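## Task

Take the tube of medium diameter from the rack, slide it along the cold saw's rollers until it touches the length stop, and leave it there at rest. The stop must still be at its set position afterwards, the two other tubes must remain between their rack pins, and none of the three tubes may be bent.

## Robot and tools

ROBOT. Two Doosan arms, left_arm and right_arm, each with a Robotiq 2F-140 gripper whose fingers can fold at a hinge. Each arm sits on its own carriage on one shared floor track: left_rail (always the +y one) carries left_arm, right_rail carries right_arm. Names are not image sides.

FRAME. Scene frame fixed to the table: table top z = 0, +z up, +x the direction the arms face, +y to their left. The track runs along y at x = 0 (y = 0 mid-track); the table starts at x = 0.31 m. Each arm base is at x = 0, y = its carriage position_m, z = 0.03 m. Gripper fingers point along the gripper's own +z and close along its y. end_effector_position is the point between closed pads; fingertips extend about 33 mm past it (9 mm when fully open).

execute_actions(actions, cameras). Each action may hold "rows", "steps", "until" and rail commands. rows: up to 15 rows, one per 1/30 s control step. Each row is one flat list of 18 numbers in [-1, 1] covering both arms: left dx, dy, dz, rx, ry, rz, gripper position, force_limit, speed, then the same nine for the right arm. dx..rz are an OFFSET, not a pose: measured from that arm's Hand target as it was when the action began, in that Hand target's own axes; every row counts from that same start. 1.0 = 0.6 m or 180 degrees; rx, ry, rz form one rotation vector. Sending an offset again in a new action moves further. All six zeros re-request the current Hand target. Gripper position: +1 fully open (140 mm), about -0.8 pads touch, -1 closes until blocked. force_limit -1..+1 (about 14 N to 58 N with slow close); speed -1..+1 (about 30 to 250 mm/s; faster grips harder). Both start at +1. Always resend a gripper's last three numbers to leave it unchanged, since 0 is a real command. steps: 1 to 450, at least one per row, default 15; after the last row the arm keeps heading for that row's target. Ramp offsets gradually (e.g. +0.01 per row) to avoid jerks. until: ends early when rail conditions hold, e.g. {"left_rail": {"position_status": ["!=", "moving"]}} or {"all": {"status": "ended"}}; numbers need a comparison (=, !=, <, <=, >, >=). Rails: {"left_rail": {"position_m": y}} with left_rail -1.1..2 m, right_rail -2..1.1 m; speed_m_s 0.01..1; acceleration_factor 0.1..1; {"stop": true} brakes. position_m is an absolute track position. An empty actions list just reports state and the scene number.

move(target, speed, blend, stop_force, zero, blocking, cameras). Straight-line path for each gripper. target is one 18-number row (same layout and offset meaning as rows, counted from the Hand targets), or up to 15 such rows, all counted from the same Hand targets. speed: m/s, 0.002..2, default 0.25 (turns at twice that in rad/s), one value or one per target. blend: corner rounding in m for lists; 0 stops at each. stop_force: 10..80 N, ends an arm's path when push against its motion exceeds it; use slowly, not while a gripper rotates, not with blocking=false, only once that carriage is still; leave it out when backing away from a contact. zero (default true) re-zeros the force before the move. blocking=false returns after about 0.5 s; then call wait or stop before any rows or new move. The path does not avoid obstacles; avoid paths passing near an arm's own base. Result adds a move: line (done, off_target, moving, held, fault) and limits (paced, held).

wait(seconds 0..10) lets time run. stop brakes a running move. zoom_image(camera, region [x0,y0,x1,y1], max 504x504 px) enlarges the latest image of cam_high, cam_low, cam_bench_left, cam_bench_right, cam_left_wrist or cam_right_wrist. read_manual gives licence texts only. finished_scene(scene 1..3) ends the scene irreversibly; the goal must persist without the robot.

TYPICAL ORDER. Look with cameras, drive carriages (send position_m, then an action waiting until status is not moving), approach with move, open, descend, close at -1, confirm object_status 2, lift, carry, slide the tube along the rollers gently to the stop, release, retreat, check, finish.

RESULTS. Per arm: end_effector_position (m), end_effector_quat_wxyz, velocities; Hand target (base for next offsets); Tool commands; Joint positions and velocities (rail, waist, shoulder, elbow, forearm roll, wrist pitch, wrist roll); joint torques; Flange force (N, gripper axes; includes held weight; "no reading" possible). object_status: 0 moving, 1 blocked opening, 2 blocked closing (a grip), 3 reached position or pads met. position_measured: counts, 3 open, 230 pads meet. Rail position_status: moving, done, contact_stop, time_out, stopped, stopped_with_arm, stopped_for_other_arm, stopped_for_other_carriage; position_answer taken or not_taken. Wrist depth: 7x7 distances in front of each wrist camera. MOTOR HOT warns of overheating.

AVOID. Any fixed-object hit, slamming or pressing past a firm contact (stiff arms fault). 144 N net force or joint torque limits (elbow 145, wrist joints 40.9 N m) stop the arm 10 s. Keep the arms and carriages apart (about 0.9 m between carriages); contact between arms can fail the scene. Don't drop tubes, release them while moving, bend them, push the saw's stop, or let anything leave the table. Grip with the fingertip quarter of the pads; deeper grips can fold the fingers and loosen. Avoid holding heavy tubes far off their middle (wrist twist). Let carriages arrive before precise moves.

Each tool is called by a JSON object that holds its "method" and its "body".

## Session

{"method": "execute_actions", "body": {"actions": []}}

Scene clock: 0.00 s.
left_arm: end_effector_position=(+0.6600, +1.8601, +0.4937) position_measured=3 object_status=3 end_effector_quat_wxyz=(+0.000, +1.000, +0.000, +0.000) | right_arm: end_effector_position=(+0.6600, -0.7317, +0.4937) position_measured=3 object_status=3 end_effector_quat_wxyz=(+0.000, +1.000, +0.000, +0.000)
Joint positions: left_arm=[1.861 -0.053 0.164 1.35 0 1.628 1.518] | right_arm=[-0.731 -0.053 0.164 1.35 0 1.628 1.518]
Joint velocities: within noise
Joint torques (N m): no reading
Flange force (N): no reading
Wrist depth (mm): cam_left_wrist=[562 570 571 571 582 579 577 / 599 601 604 607 601 613 614 / 618 625 630 634 640 644 647 / 658 127 678 680 667 127 670 / - 109 711 728 728 - 92 / - 101 733 658 746 - - / - 1848 787 767 789 - -] | cam_right_wrist=[341 547 555 347 562 560 352 / 329 489 590 340 586 581 341 / 338 413 603 381 608 424 341 / 640 134 647 661 649 142 665 / - 104 688 719 702 116 92 / - 104 704 723 736 764 93 / - - 782 750 777 802 -]
Hand target: left_arm +0.6600, +1.8601, +0.4937; +0.000, +1.000, +0.000, +0.000 | right_arm +0.6600, -0.7317, +0.4937; +0.000, +1.000, +0.000, +0.000
Tool commands: left_gripper/position=+1.0 left_gripper/force_limit=+1.0 left_gripper/speed=+1.0 right_gripper/position=+1.0 right_gripper/force_limit=+1.0 right_gripper/speed=+1.0
left_rail: position_m=1.861 position_status=done
right_rail: position_m=-0.731 position_status=done

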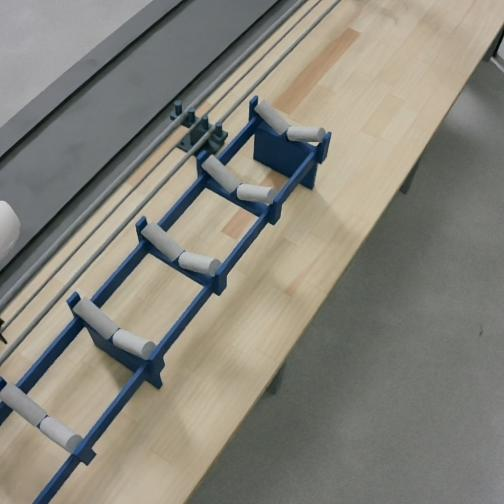

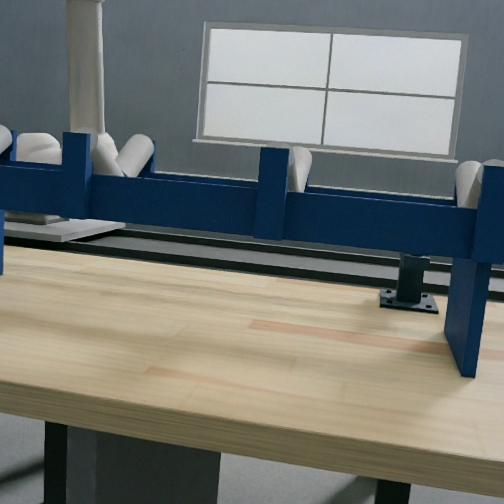

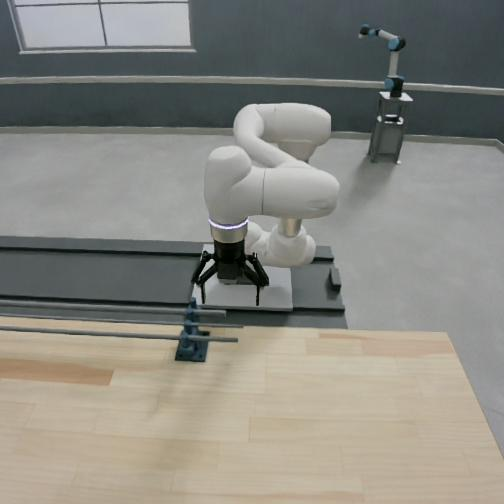

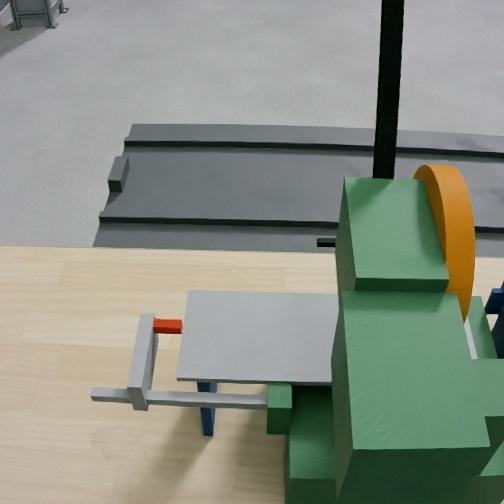

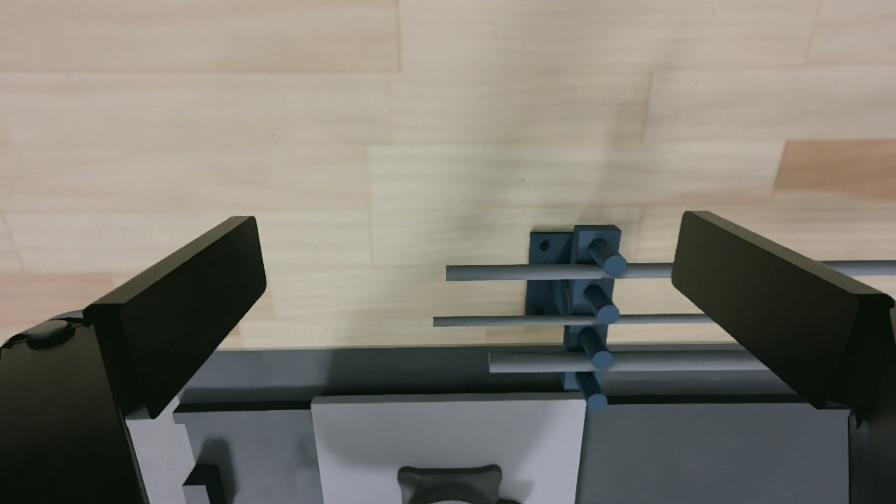

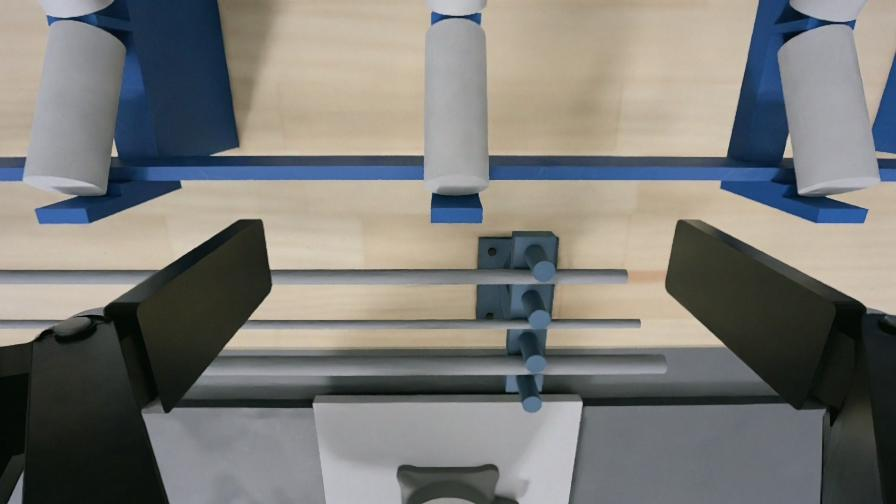

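{"method": "zoom_image", "body": {"camera": "cam_bench_left", "region": [0, 230, 300, 430]}}

{"method": "zoom_image", "body": {"camera": "cam_left_wrist", "region": [400, 180, 760, 440]}}

{"method": "zoom_image", "body": {"camera": "cam_right_wrist", "region": [260, 180, 700, 440]}}

{"method": "zoom_image", "body": {"camera": "cam_bench_right", "region": [80, 150, 504, 504]}}

{"method": "zoom_image", "body": {"camera": "cam_high", "region": [0, 0, 350, 350]}}

Scaled by 1.680 from the camera's 504x504 image, which has a finer 720x720 frame.

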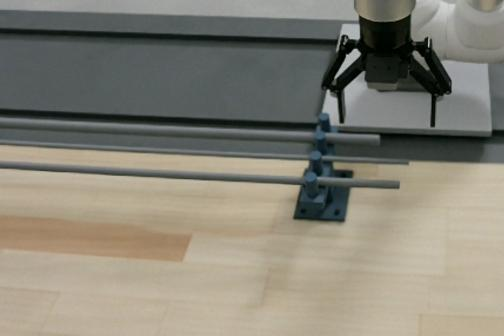

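Scaled by 1.400 from the camera's 896x504 image, which has a finer 1280x720 frame.

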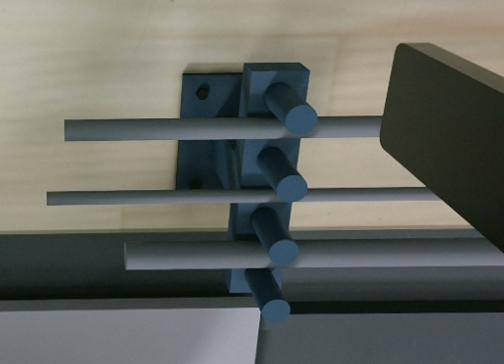

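Scaled by 1.145 from the camera's 896x504 image, which has a finer 1280x720 frame.

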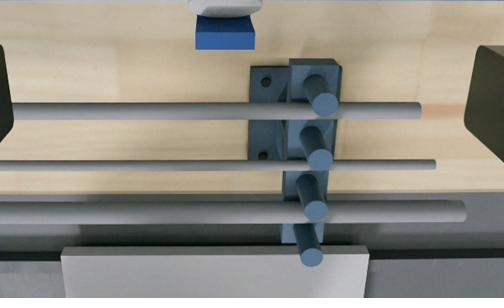

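Scaled by 1.189 from the camera's 504x504 image, which has a finer 720x720 frame.

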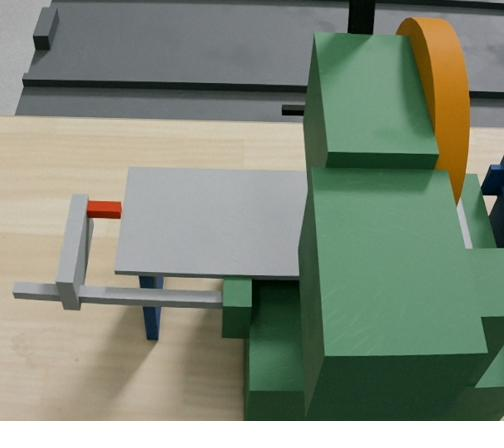

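Scaled by 1.440 from the camera's 504x504 image, which has a finer 720x720 frame.

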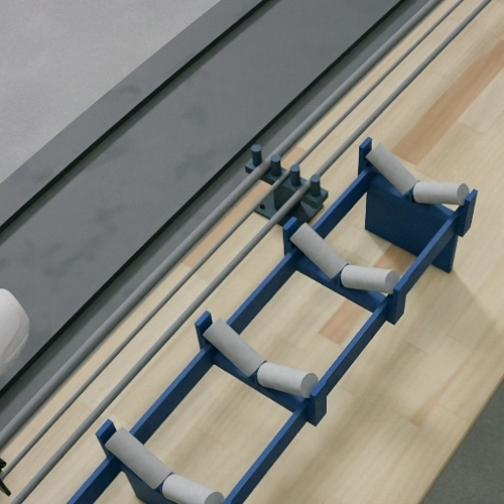

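{"method": "move", "body": {"target": [0,0,0,0,0,-0.5,1,1,1,0,0,0,0,0,-0.5,1,1,1], "speed": 0.5}}

{"method": "move", "body": {"target": [0,0,0,0,0,0,1,1,1,-0.2,0,-0.1,0,-0.17,0,1,1,1], "speed": 0.4}}

Scene clock: 14.53 s.
left_arm: end_effector_position=(+0.6600, +1.8602, +0.4937) position_measured=3 object_status=3 end_effector_quat_wxyz=(+0.000, +0.707, +0.707, +0.000) | right_arm: end_effector_position=(+0.6600, -0.7317, +0.4937) position_measured=3 object_status=3 end_effector_quat_wxyz=(+0.000, +0.707, +0.707, +0.000)
Joint positions: left_arm=[1.861 -0.053 0.164 1.35 0 1.628 -0.053] | right_arm=[-0.731 -0.053 0.164 1.35 0 1.628 -0.053]
Joint torques (N m): left_arm=[0.59 -57.05 -39.64 4.32 0.05 -0.28] | right_arm=[-0.91 -64.27 -40.21 4.14 -0.24 0.39]
Flange force (N): left_arm=[-0.2 1.1 -4.8] | right_arm=[0.3 12.5 -4.3]
Wrist depth (mm): cam_left_wrist=[549 567 570 571 573 584 586 / 578 594 601 604 610 602 1348 / 604 629 634 639 645 639 1427 / 630 127 645 674 685 127 1497 / - 109 717 717 724 717 92 / - 102 765 779 777 792 - / - - 816 835 821 835 -] | cam_right_wrist=[531 553 551 556 561 555 570 / 560 581 593 586 587 413 1260 / 589 603 605 333 376 344 1352 / 620 125 661 660 669 141 1442 / - 105 690 710 708 124 92 / - 104 752 541 524 490 93 / - - 800 445 584 442 -]
Hand target: left_arm +0.6600, +1.8601, +0.4937; +0.000, +0.707, +0.707, +0.000 | right_arm +0.6600, -0.7317, +0.4937; +0.000, +0.707, +0.707, +0.000
Off the commanded pose: left_arm 0.000 m, 0 deg | right_arm 0.000 m, 0 deg.
left_rail: position_m=1.861 position_status=done
right_rail: position_m=-0.731 position_status=done
move: done
camera_calibration:
cam_left_wrist: T_world_to_cam=[[0.999842, 0.0058965, 0.0167852, -0.673742], [-0.000258597, -0.938561, 0.345113, 1.58057], [0.0177888, -0.345063, -0.938411, 1.23549], [0, 0, 0, 1]] pos_world=[0.652066, 1.91376, 0.625232]
cam_right_wrist: T_world_to_cam=[[0.999825, 0.00788936, 0.0169411, -0.653124], [0.00147366, -0.936982, 0.349374, -0.853821], [0.0186299, -0.349288, -0.93683, 0.337018], [0, 0, 0, 1]] pos_world=[0.64799, -0.677146, 0.625097]

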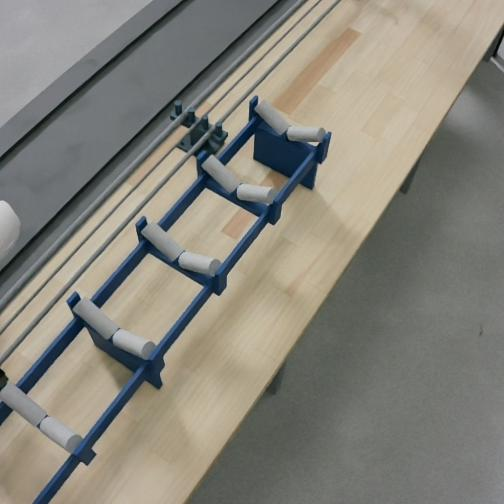

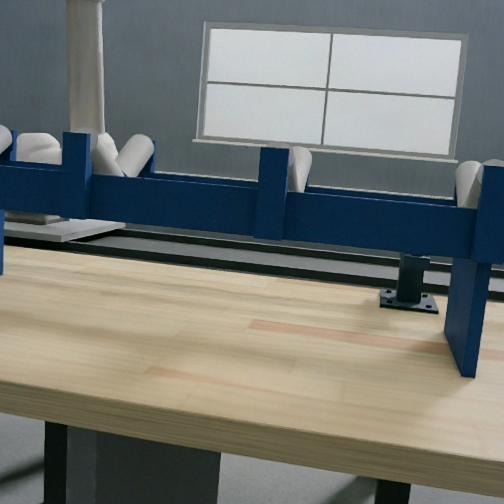

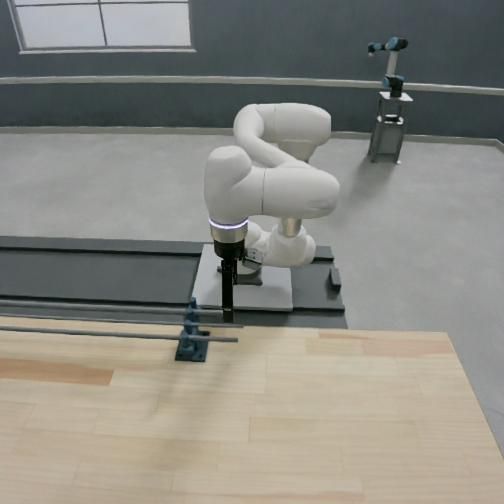

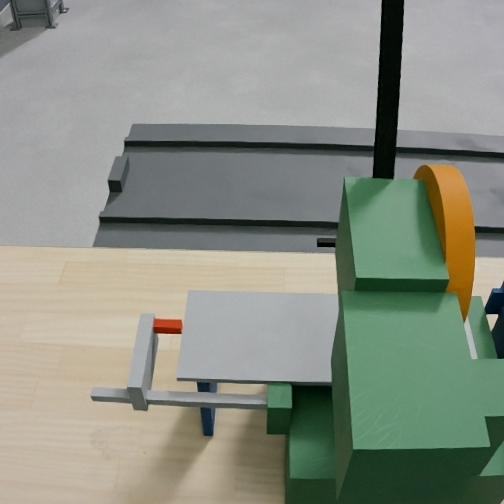

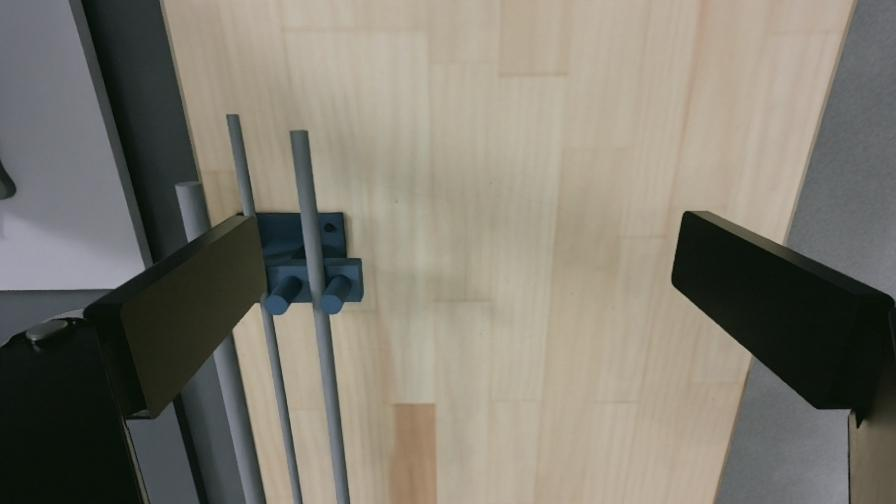

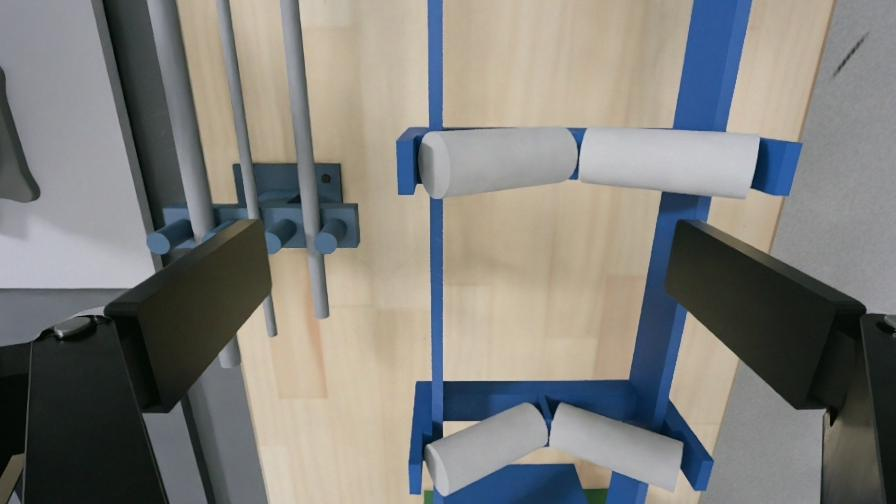

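Scene clock: 15.63 s.
left_arm: end_effector_position=(+0.6600, +1.8601, +0.4937) position_measured=3 object_status=3 end_effector_quat_wxyz=(+0.000, +0.707, +0.707, +0.000) | right_arm: end_effector_position=(+0.6600, -0.8517, +0.5536) position_measured=3 object_status=3 end_effector_quat_wxyz=(+0.187, +0.682, +0.682, -0.187)
Joint positions: left_arm=[1.861 -0.053 0.164 1.35 0 1.628 -0.053] | right_arm=[-0.731 0.022 0.168 1.32 -0.536 1.653 -0.024]
Joint torques (N m): left_arm=[0.91 -57.6 -39.73 4.3 0.12 -0.2] | right_arm=[-0.95 -64.53 -40.36 2.23 -0.25 0.37]
Flange force (N): left_arm=[-0.9 1.8 -4.4] | right_arm=[-0.7 12.2 -5.2]
Wrist depth (mm): cam_left_wrist=[545 566 566 569 569 573 585 / 574 595 592 605 604 611 1348 / 599 616 640 639 642 642 1435 / 632 127 652 678 674 127 1525 / - 109 717 715 722 726 92 / - 622 777 765 782 777 - / - 827 819 824 841 833 -] | cam_right_wrist=[647 594 632 622 622 589 1330 / 732 - 714 509 497 696 1533 / - - 822 813 797 1627 1770 / 1016 134 952 787 752 142 2075 / - 104 1157 851 805 124 92 / - 1495 1477 1125 782 - 93 / - - - 2482 - - -]
Hand target: left_arm +0.6600, +1.8601, +0.4937; +0.000, +0.707, +0.707, +0.000 | right_arm +0.6600, -0.8517, +0.5537; +0.187, +0.682, +0.682, -0.187
Off the commanded pose: left_arm 0.000 m, 0 deg | right_arm 0.000 m, 0 deg.
left_rail: position_m=1.861 position_status=done
right_rail: position_m=-0.731 position_status=done
move: done
camera_calibration:
cam_left_wrist: T_world_to_cam=[[0.999844, 0.00586118, 0.0166916, -0.673517], [-0.000259465, -0.938561, 0.345113, 1.58057], [0.0176889, -0.345064, -0.938413, 1.23556], [0, 0, 0, 1]] pos_world=[0.651966, 1.91376, 0.625232]
cam_right_wrist: T_world_to_cam=[[0.999827, 0.0154004, 0.0104252, -0.643277], [0.0015747, -0.628671, 0.77767, -0.961751], [0.0185304, -0.777519, -0.628586, -0.184005], [0, 0, 0, 1]] pos_world=[0.64809, -0.737786, 0.638968]

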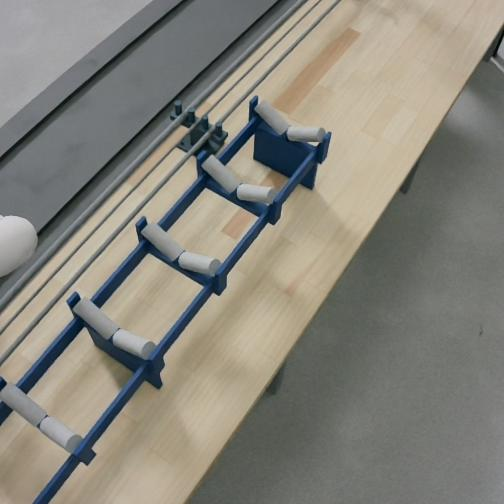

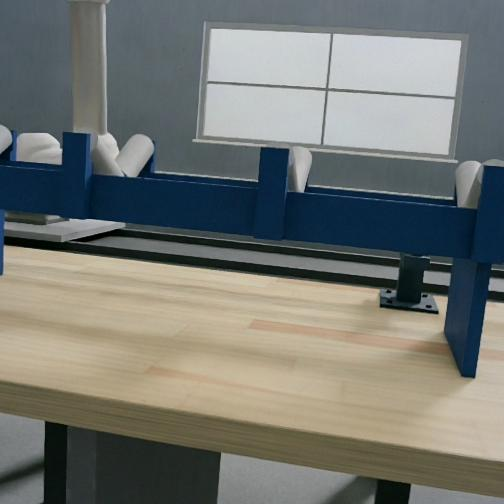

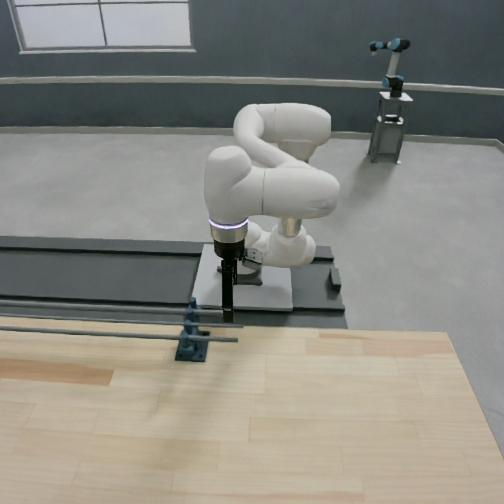

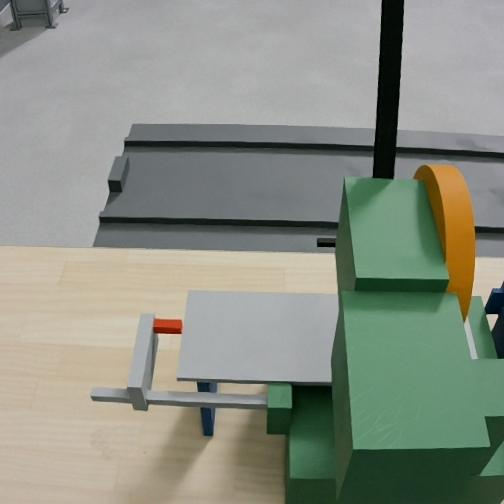

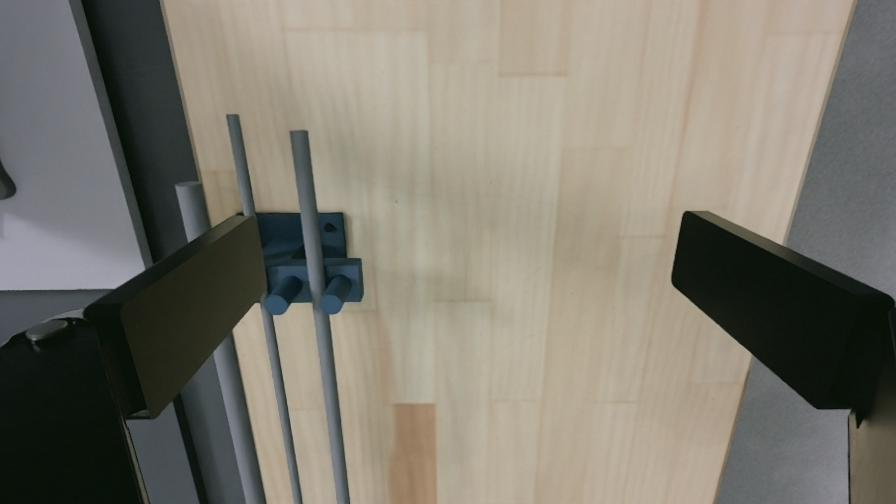

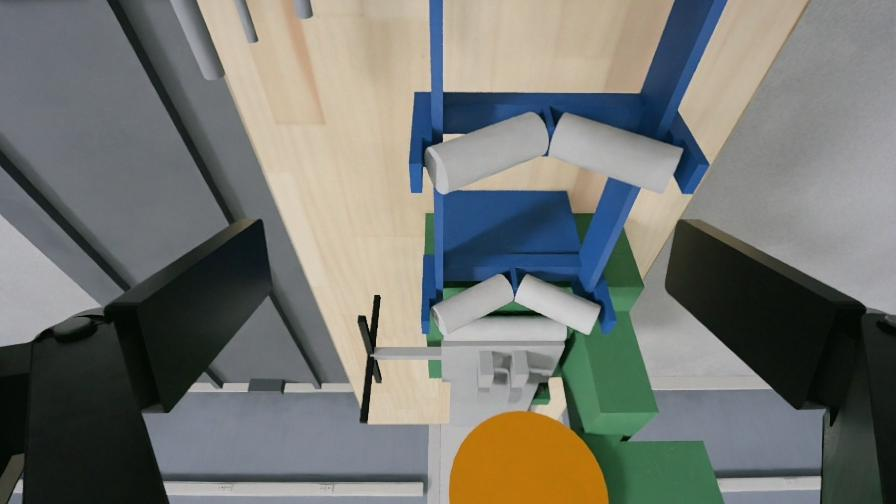

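{"method": "zoom_image", "body": {"camera": "cam_right_wrist", "region": [340, 80, 740, 480]}}

Scaled by 1.260 from the camera's 896x504 image, which has a finer 1280x720 frame.

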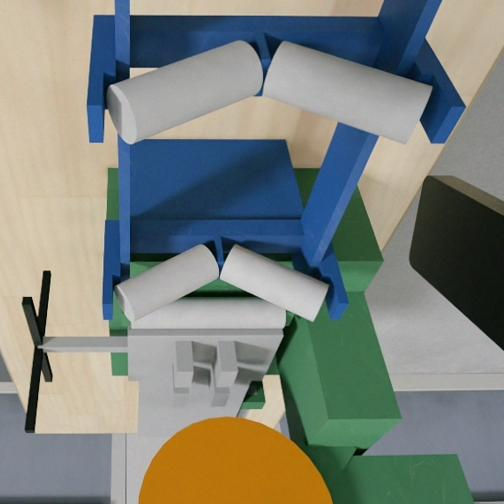

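{"method": "execute_actions", "body": {"actions": [{"right_rail":{"position_m":-1.05},"steps":150,"until":{"right_rail":{"position_status":["!=","moving"]}}}], "cameras": []}}

{"method": "move", "body": {"target": [0,0,0,0,0,0,1,1,1,0,0,0,0,-0.12,0,1,1,1], "speed": 0.4, "cameras": ["cam_right_wrist","cam_bench_right"]}}

{"method": "zoom_image", "body": {"camera": "cam_right_wrist", "region": [300, 0, 740, 440]}}

Scene clock: 20.27 s.
left_arm: end_effector_position=(+0.6600, +1.8601, +0.4937) position_measured=3 object_status=3 end_effector_quat_wxyz=(+0.000, +0.707, +0.707, +0.000) | right_arm: end_effector_position=(+0.6600, -1.1705, +0.5537) position_measured=3 object_status=3 end_effector_quat_wxyz=(+0.187, +0.682, +0.682, -0.187)
Joint positions: left_arm=[1.861 -0.053 0.164 1.35 0 1.628 -0.053] | right_arm=[-1.05 0.022 0.168 1.32 -0.536 1.653 -0.024]
Joint torques (N m): left_arm=[0.99 -57.4 -39.72 4.36 0.07 -0.18] | right_arm=[-1.49 -64.62 -40.27 2.15 -0.27 0.38]
Flange force (N): left_arm=[-1.2 1.7 -4.4] | right_arm=[-0.4 12.2 -5.6]
Wrist depth (mm): cam_left_wrist=[540 562 570 569 574 575 584 / 569 589 602 598 605 604 1363 / 607 634 635 637 640 649 1427 / 640 127 722 678 678 127 1506 / - 109 735 726 726 733 92 / - 101 765 777 784 792 - / - - 802 827 835 844 -] | cam_right_wrist=[634 611 624 597 593 593 1360 / 702 725 712 482 459 594 1533 / - 805 795 566 570 556 1896 / 1056 134 955 642 605 142 2188 / - 105 1254 854 680 123 93 / - 104 1505 543 - - 93 / - - - 495 479 467 -]
Hand target: left_arm +0.6600, +1.8601, +0.4937; +0.000, +0.707, +0.707, +0.000 | right_arm +0.6600, -1.1705, +0.5537; +0.187, +0.682, +0.682, -0.187
Tool commands: left_gripper/position=+1.0 left_gripper/force_limit=+1.0 left_gripper/speed=+1.0 right_gripper/position=+1.0 right_gripper/force_limit=+1.0 right_gripper/speed=+1.0
Off the commanded pose: left_arm 0.000 m, 0 deg | right_arm 0.000 m, 0 deg.
left_rail: position_m=1.861 position_status=done
right_rail: position_m=-1.050 position_status=done
No camera images: "cameras" was empty.

Scene clock: 21.17 s.
left_arm: end_effector_position=(+0.6600, +1.8601, +0.4937) position_measured=3 object_status=3 end_effector_quat_wxyz=(+0.000, +0.707, +0.707, +0.000) | right_arm: end_effector_position=(+0.6600, -1.1706, +0.5537) position_measured=3 object_status=3 end_effector_quat_wxyz=(+0.311, +0.635, +0.635, -0.311)
Joint positions: left_arm=[1.861 -0.053 0.164 1.35 0 1.628 -0.053] | right_arm=[-1.05 0.161 0.189 1.443 -0.9 1.66 0.147]
Joint torques (N m): left_arm=[0.87 -57.15 -39.82 4.3 0.16 -0.19] | right_arm=[-0.63 -65.98 -39.37 0.42 0.06 0.4]
Flange force (N): left_arm=[-0.8 1.3 -3.9] | right_arm=[-1.1 12.2 -4.9]
Wrist depth (mm): cam_left_wrist=[539 565 570 566 574 573 584 / 573 596 604 602 605 602 1333 / 601 637 630 634 637 639 1427 / 635 127 586 680 680 127 1554 / - 109 728 728 720 715 92 / - 102 772 774 767 810 - / - 935 819 827 821 830 -] | cam_right_wrist=[777 706 755 382 508 391 1660 / - 1042 892 591 548 526 2058 / 2705 1260 1247 860 672 509 2936 / - 125 2799 2561 - 142 2972 / - 104 2482 2767 - 116 92 / - - - 2482 - - 93 / - - - 2432 2589 - -]
Hand target: left_arm +0.6600, +1.8601, +0.4937; +0.000, +0.707, +0.707, +0.000 | right_arm +0.6600, -1.1706, +0.5537; +0.311, +0.635, +0.635, -0.311
Off the commanded pose: left_arm 0.000 m, 0 deg | right_arm 0.000 m, 0 deg.
left_rail: position_m=1.861 position_status=done
right_rail: position_m=-1.050 position_status=done
move: done
camera_calibration:
cam_right_wrist: T_world_to_cam=[[0.999827, 0.0181265, 0.00412022, -0.631585], [0.00147316, -0.298218, 0.954497, -0.873366], [0.0185304, -0.954326, -0.298193, -0.821747], [0, 0, 0, 1]] pos_world=[0.64799, -1.03322, 0.591188]
Images, in order (width x height): cam_bench_right 504x504, cam_right_wrist 896x504.

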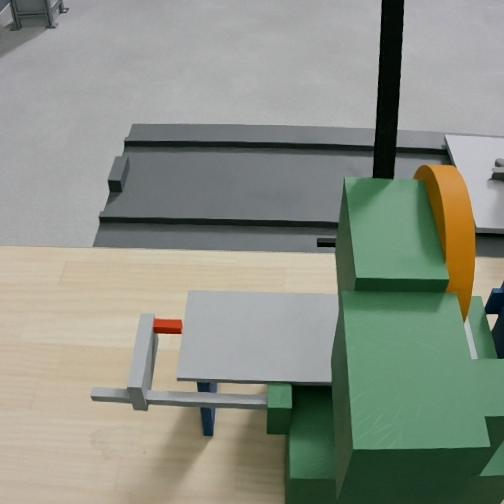

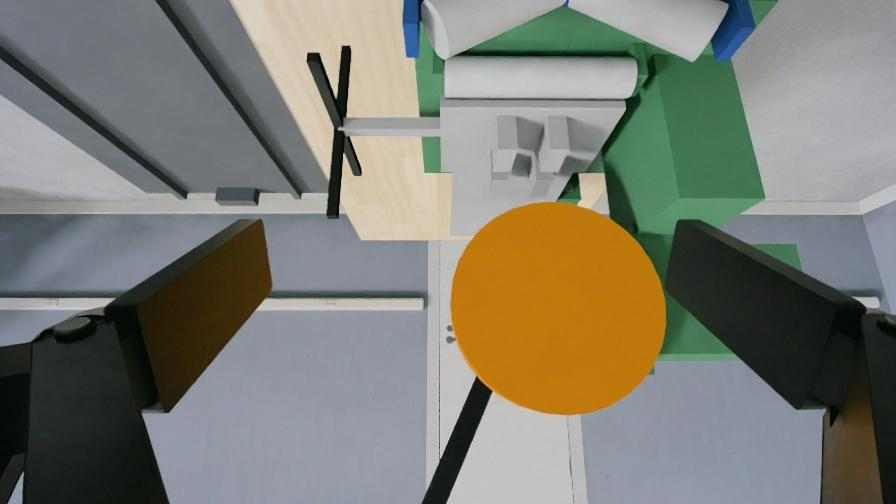

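Scaled by 1.145 from the camera's 896x504 image, which has a finer 1280x720 frame.

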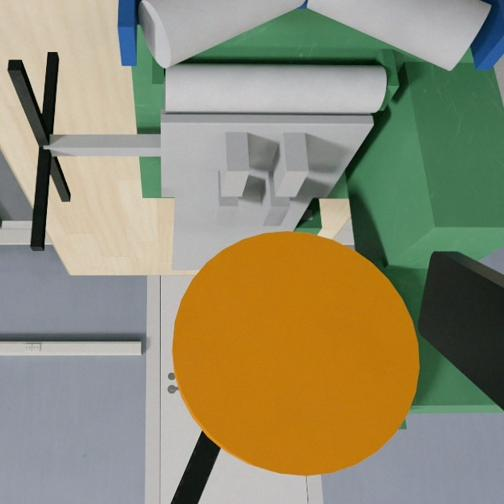

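{"method": "move", "body": {"target": [0,-0.287,0.156,0,0,0,-0.325,1,0,0.32,-0.287,-0.005,0,0.29,0,-0.325,1,0], "speed": 0.4, "cameras": []}}

{"method": "execute_actions", "body": {"actions": [{"right_rail":{"position_m":-0.25},"left_rail":{"position_m":1.1},"steps":240,"until":{"right_rail":{"position_status":["!=","moving"]},"left_rail":{"position_status":["!=","moving"]}}}]}}

Scene clock: 32.13 s.
left_arm: end_effector_position=(+0.4878, +1.8601, +0.4000) position_measured=170 object_status=3 end_effector_quat_wxyz=(+0.000, +0.707, +0.707, +0.000) | right_arm: end_effector_position=(+0.4878, -1.0505, +0.4038) position_measured=170 object_status=3 end_effector_quat_wxyz=(+0.000, +0.707, +0.707, +0.000)
Joint positions: left_arm=[1.861 -0.072 -0.111 1.8 0 1.452 -0.072] | right_arm=[-1.05 -0.072 -0.111 1.794 0 1.459 -0.072]
Joint torques (N m): left_arm=[0.17 -28.77 -39.37 4.33 0.12 -0.18] | right_arm=[-1.28 -33.93 -39.92 4.09 -0.23 0.39]
Flange force (N): left_arm=[0.1 1.2 -4.2] | right_arm=[1.8 8.6 -2.9]
Wrist depth (mm): cam_left_wrist=[450 456 484 484 487 489 492 / 462 479 511 514 517 519 519 / 492 512 540 534 537 541 553 / 536 542 - 563 166 578 588 / 569 - 86 - 91 90 610 / - - - 661 - - 68 / - - - 701 - - -] | cam_right_wrist=[449 454 468 483 479 309 481 / 461 482 512 505 503 308 497 / 484 511 540 534 526 246 270 / 533 529 565 559 164 560 577 / 553 - 93 600 112 88 586 / - 66 - 639 - 70 69 / - - - 692 - - 64]
Hand target: left_arm +0.4878, +1.8601, +0.4001; +0.000, +0.707, +0.707, +0.000 | right_arm +0.4878, -1.0505, +0.4038; +0.000, +0.707, +0.707, +0.000
Off the commanded pose: left_arm 0.000 m, 0 deg | right_arm 0.000 m, 0 deg.
left_rail: position_m=1.861 position_status=done
right_rail: position_m=-1.050 position_status=done
move: done
No camera images: "cameras" was empty.

Scene clock: 34.80 s.
left_arm: end_effector_position=(+0.4878, +1.0995, +0.4001) position_measured=170 object_status=3 end_effector_quat_wxyz=(+0.000, +0.707, +0.707, +0.000) | right_arm: end_effector_position=(+0.4878, -0.2505, +0.4038) position_measured=170 object_status=3 end_effector_quat_wxyz=(+0.000, +0.707, +0.707, +0.000)
Joint positions: left_arm=[1.1 -0.072 -0.111 1.8 0 1.452 -0.072] | right_arm=[-0.25 -0.072 -0.111 1.794 0 1.459 -0.072]
Joint torques (N m): left_arm=[1.04 -29.18 -39.41 4.28 0.15 -0.24] | right_arm=[-1.16 -34.01 -40.05 4.15 -0.22 0.37]
Flange force (N): left_arm=[-1.5 1.3 -4.2] | right_arm=[1.6 8.6 -2.8]
Wrist depth (mm): cam_left_wrist=[450 467 485 487 489 485 497 / 466 490 522 509 519 520 521 / 494 503 521 536 543 552 547 / 540 539 - 567 166 578 579 / 558 - 86 610 91 90 616 / - - - 652 - - 68 / - - - 709 - - -] | cam_right_wrist=[449 455 481 475 482 307 482 / 465 480 506 500 508 335 509 / 484 503 531 527 535 524 542 / 535 527 - 548 164 557 572 / 556 - 93 593 112 88 415 / - 66 - 632 - 70 69 / - - - 686 - - 64]
Hand target: left_arm +0.4878, +1.0995, +0.4001; +0.000, +0.707, +0.707, +0.000 | right_arm +0.4878, -0.2505, +0.4038; +0.000, +0.707, +0.707, +0.000
Tool commands: left_gripper/position=-0.325 left_gripper/force_limit=+1.0 left_gripper/speed=+0.0 right_gripper/position=-0.325 right_gripper/force_limit=+1.0 right_gripper/speed=+0.0
Off the commanded pose: left_arm 0.000 m, 0 deg | right_arm 0.000 m, 0 deg.
left_rail: position_m=1.100 position_status=done
right_rail: position_m=-0.250 position_status=done
camera_calibration:
cam_left_wrist: T_world_to_cam=[[0.999844, 0.00586118, 0.0166916, -0.495323], [-0.000259465, -0.938561, 0.345113, 0.898959], [0.0176889, -0.345064, -0.938413, 0.888316], [0, 0, 0, 1]] pos_world=[0.479766, 1.15316, 0.531632]
cam_right_wrist: T_world_to_cam=[[0.999825, 0.00788936, 0.0169411, -0.483229], [0.00147366, -0.936982, 0.349374, -0.371318], [0.0186299, -0.349288, -0.93683, 0.424177], [0, 0, 0, 1]] pos_world=[0.47579, -0.195946, 0.535297]

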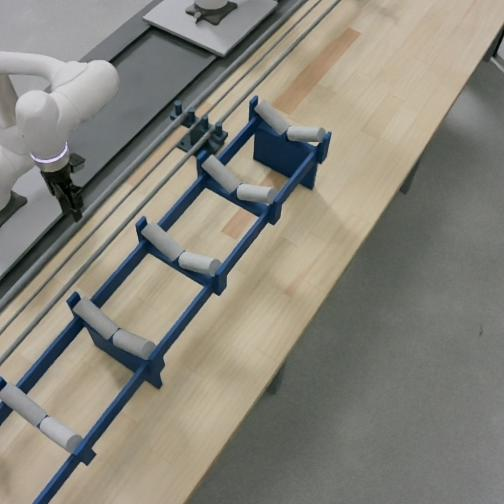

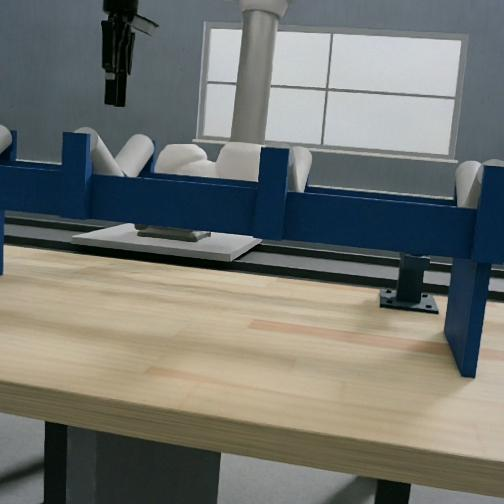

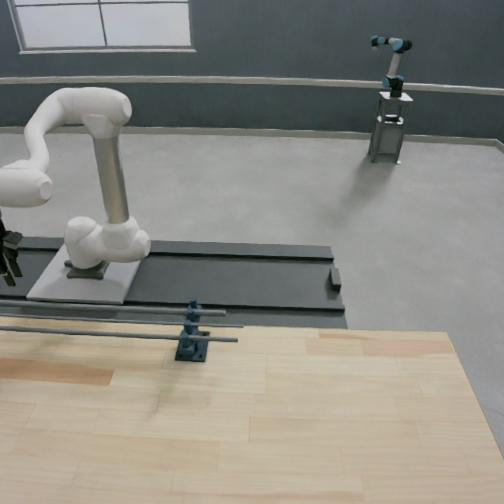

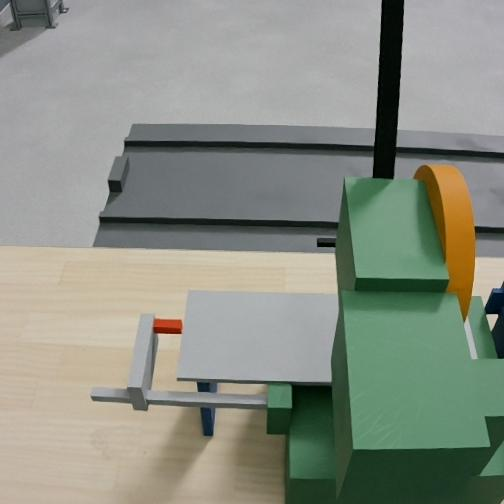

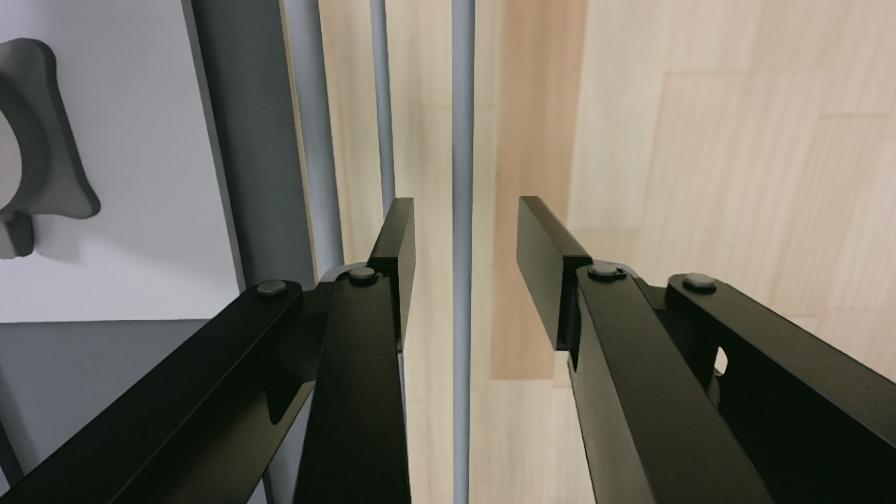

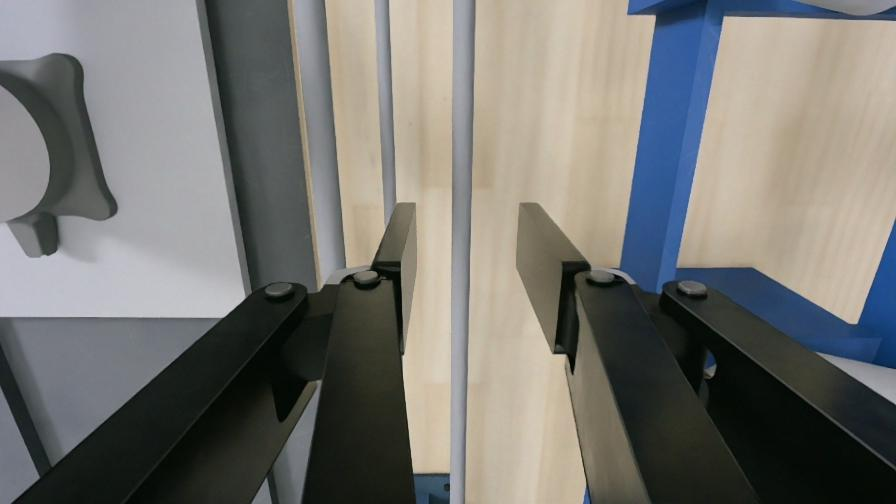

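{"method": "move", "body": {"target": [0,0.02,0.333,0,0,0,-0.325,1,0,0,0.02,0.34,0,0,0,-0.325,1,0], "speed": 0.2, "cameras": ["cam_left_wrist","cam_right_wrist"]}}

{"method": "zoom_image", "body": {"camera": "cam_left_wrist", "region": [300, 100, 640, 400]}}

{"method": "zoom_image", "body": {"camera": "cam_right_wrist", "region": [300, 100, 640, 400]}}

Scene clock: 38.53 s.
left_arm: end_effector_position=(+0.4998, +1.0995, +0.2003) position_measured=170 object_status=3 end_effector_quat_wxyz=(+0.000, +0.707, +0.707, +0.000) | right_arm: end_effector_position=(+0.4998, -0.2505, +0.1998) position_measured=170 object_status=3 end_effector_quat_wxyz=(+0.000, +0.707, +0.707, +0.000)
Joint positions: left_arm=[1.1 -0.07 0.014 2.06 0 1.067 -0.07] | right_arm=[-0.25 -0.07 0.015 2.06 0 1.066 -0.07]
Joint torques (N m): left_arm=[0.41 -37.44 -34.3 3.78 0.15 -0.13] | right_arm=[-0.94 -42.45 -35.32 3.61 -0.23 0.36]
Flange force (N): left_arm=[-0.7 2.6 -3.8] | right_arm=[1.3 8.9 1.1]
Wrist depth (mm): cam_left_wrist=[310 298 296 303 305 304 306 / 324 311 318 314 320 321 322 / 308 199 332 331 339 338 341 / 332 212 349 206 167 360 362 / 341 - 86 371 91 90 382 / - - - 398 - - 68 / - - - 437 - - -] | cam_right_wrist=[305 289 296 296 299 300 301 / 318 189 312 312 316 313 314 / 316 203 331 326 332 334 164 / 326 220 345 209 164 355 172 / 340 - 93 227 112 88 156 / - 66 - 388 - 70 69 / - - - 270 - - 64]
Hand target: left_arm +0.4998, +1.0995, +0.2003; +0.000, +0.707, +0.707, +0.000 | right_arm +0.4998, -0.2505, +0.1998; +0.000, +0.707, +0.707, +0.000
Off the commanded pose: left_arm 0.000 m, 0 deg | right_arm 0.000 m, 0 deg.
left_rail: position_m=1.100 position_status=done
right_rail: position_m=-0.250 position_status=done
move: done
camera_calibration:
cam_left_wrist: T_world_to_cam=[[0.999842, 0.0058965, 0.0167852, -0.504057], [-0.000258597, -0.938561, 0.345113, 0.967821], [0.0177888, -0.345063, -0.938411, 0.700524], [0, 0, 0, 1]] pos_world=[0.491766, 1.15306, 0.331832]
cam_right_wrist: T_world_to_cam=[[0.999825, 0.00789043, 0.0169407, -0.491771], [0.0014748, -0.936982, 0.349374, -0.300064], [0.0186299, -0.349288, -0.93683, 0.23284], [0, 0, 0, 1]] pos_world=[0.48779, -0.195946, 0.331297]
Images, in order (width x height): cam_left_wrist 896x504, cam_right_wrist 896x504.

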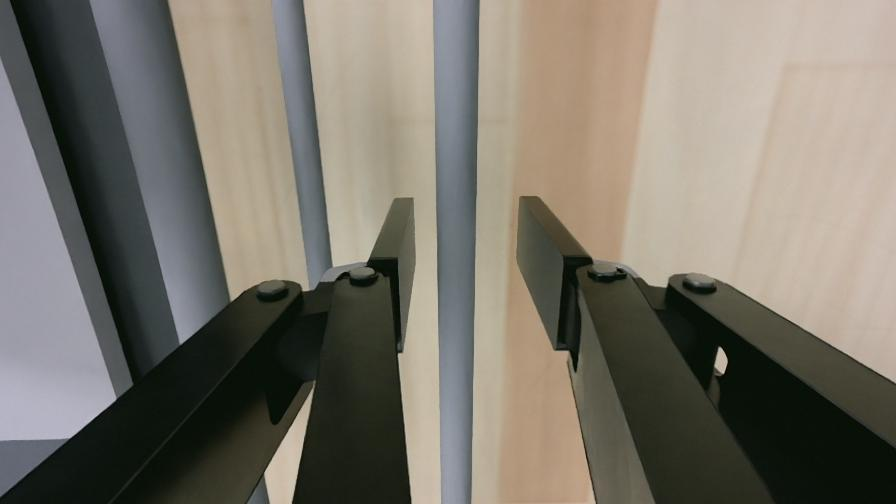

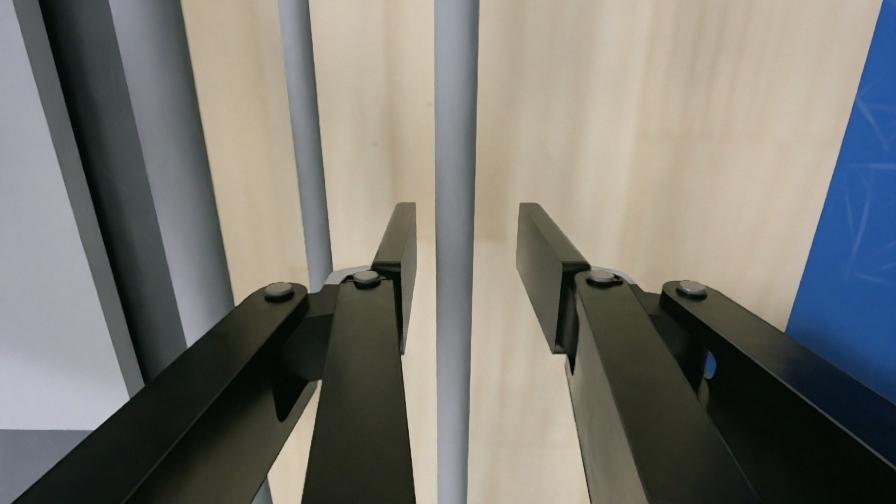

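Scaled by 1.482 from the camera's 896x504 image, which has a finer 1280x720 frame.

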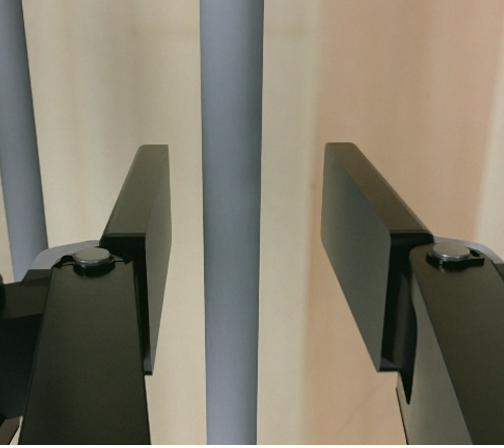

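Scaled by 1.482 from the camera's 896x504 image, which has a finer 1280x720 frame.

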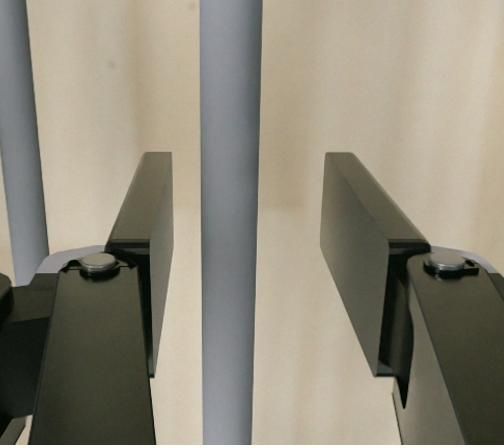

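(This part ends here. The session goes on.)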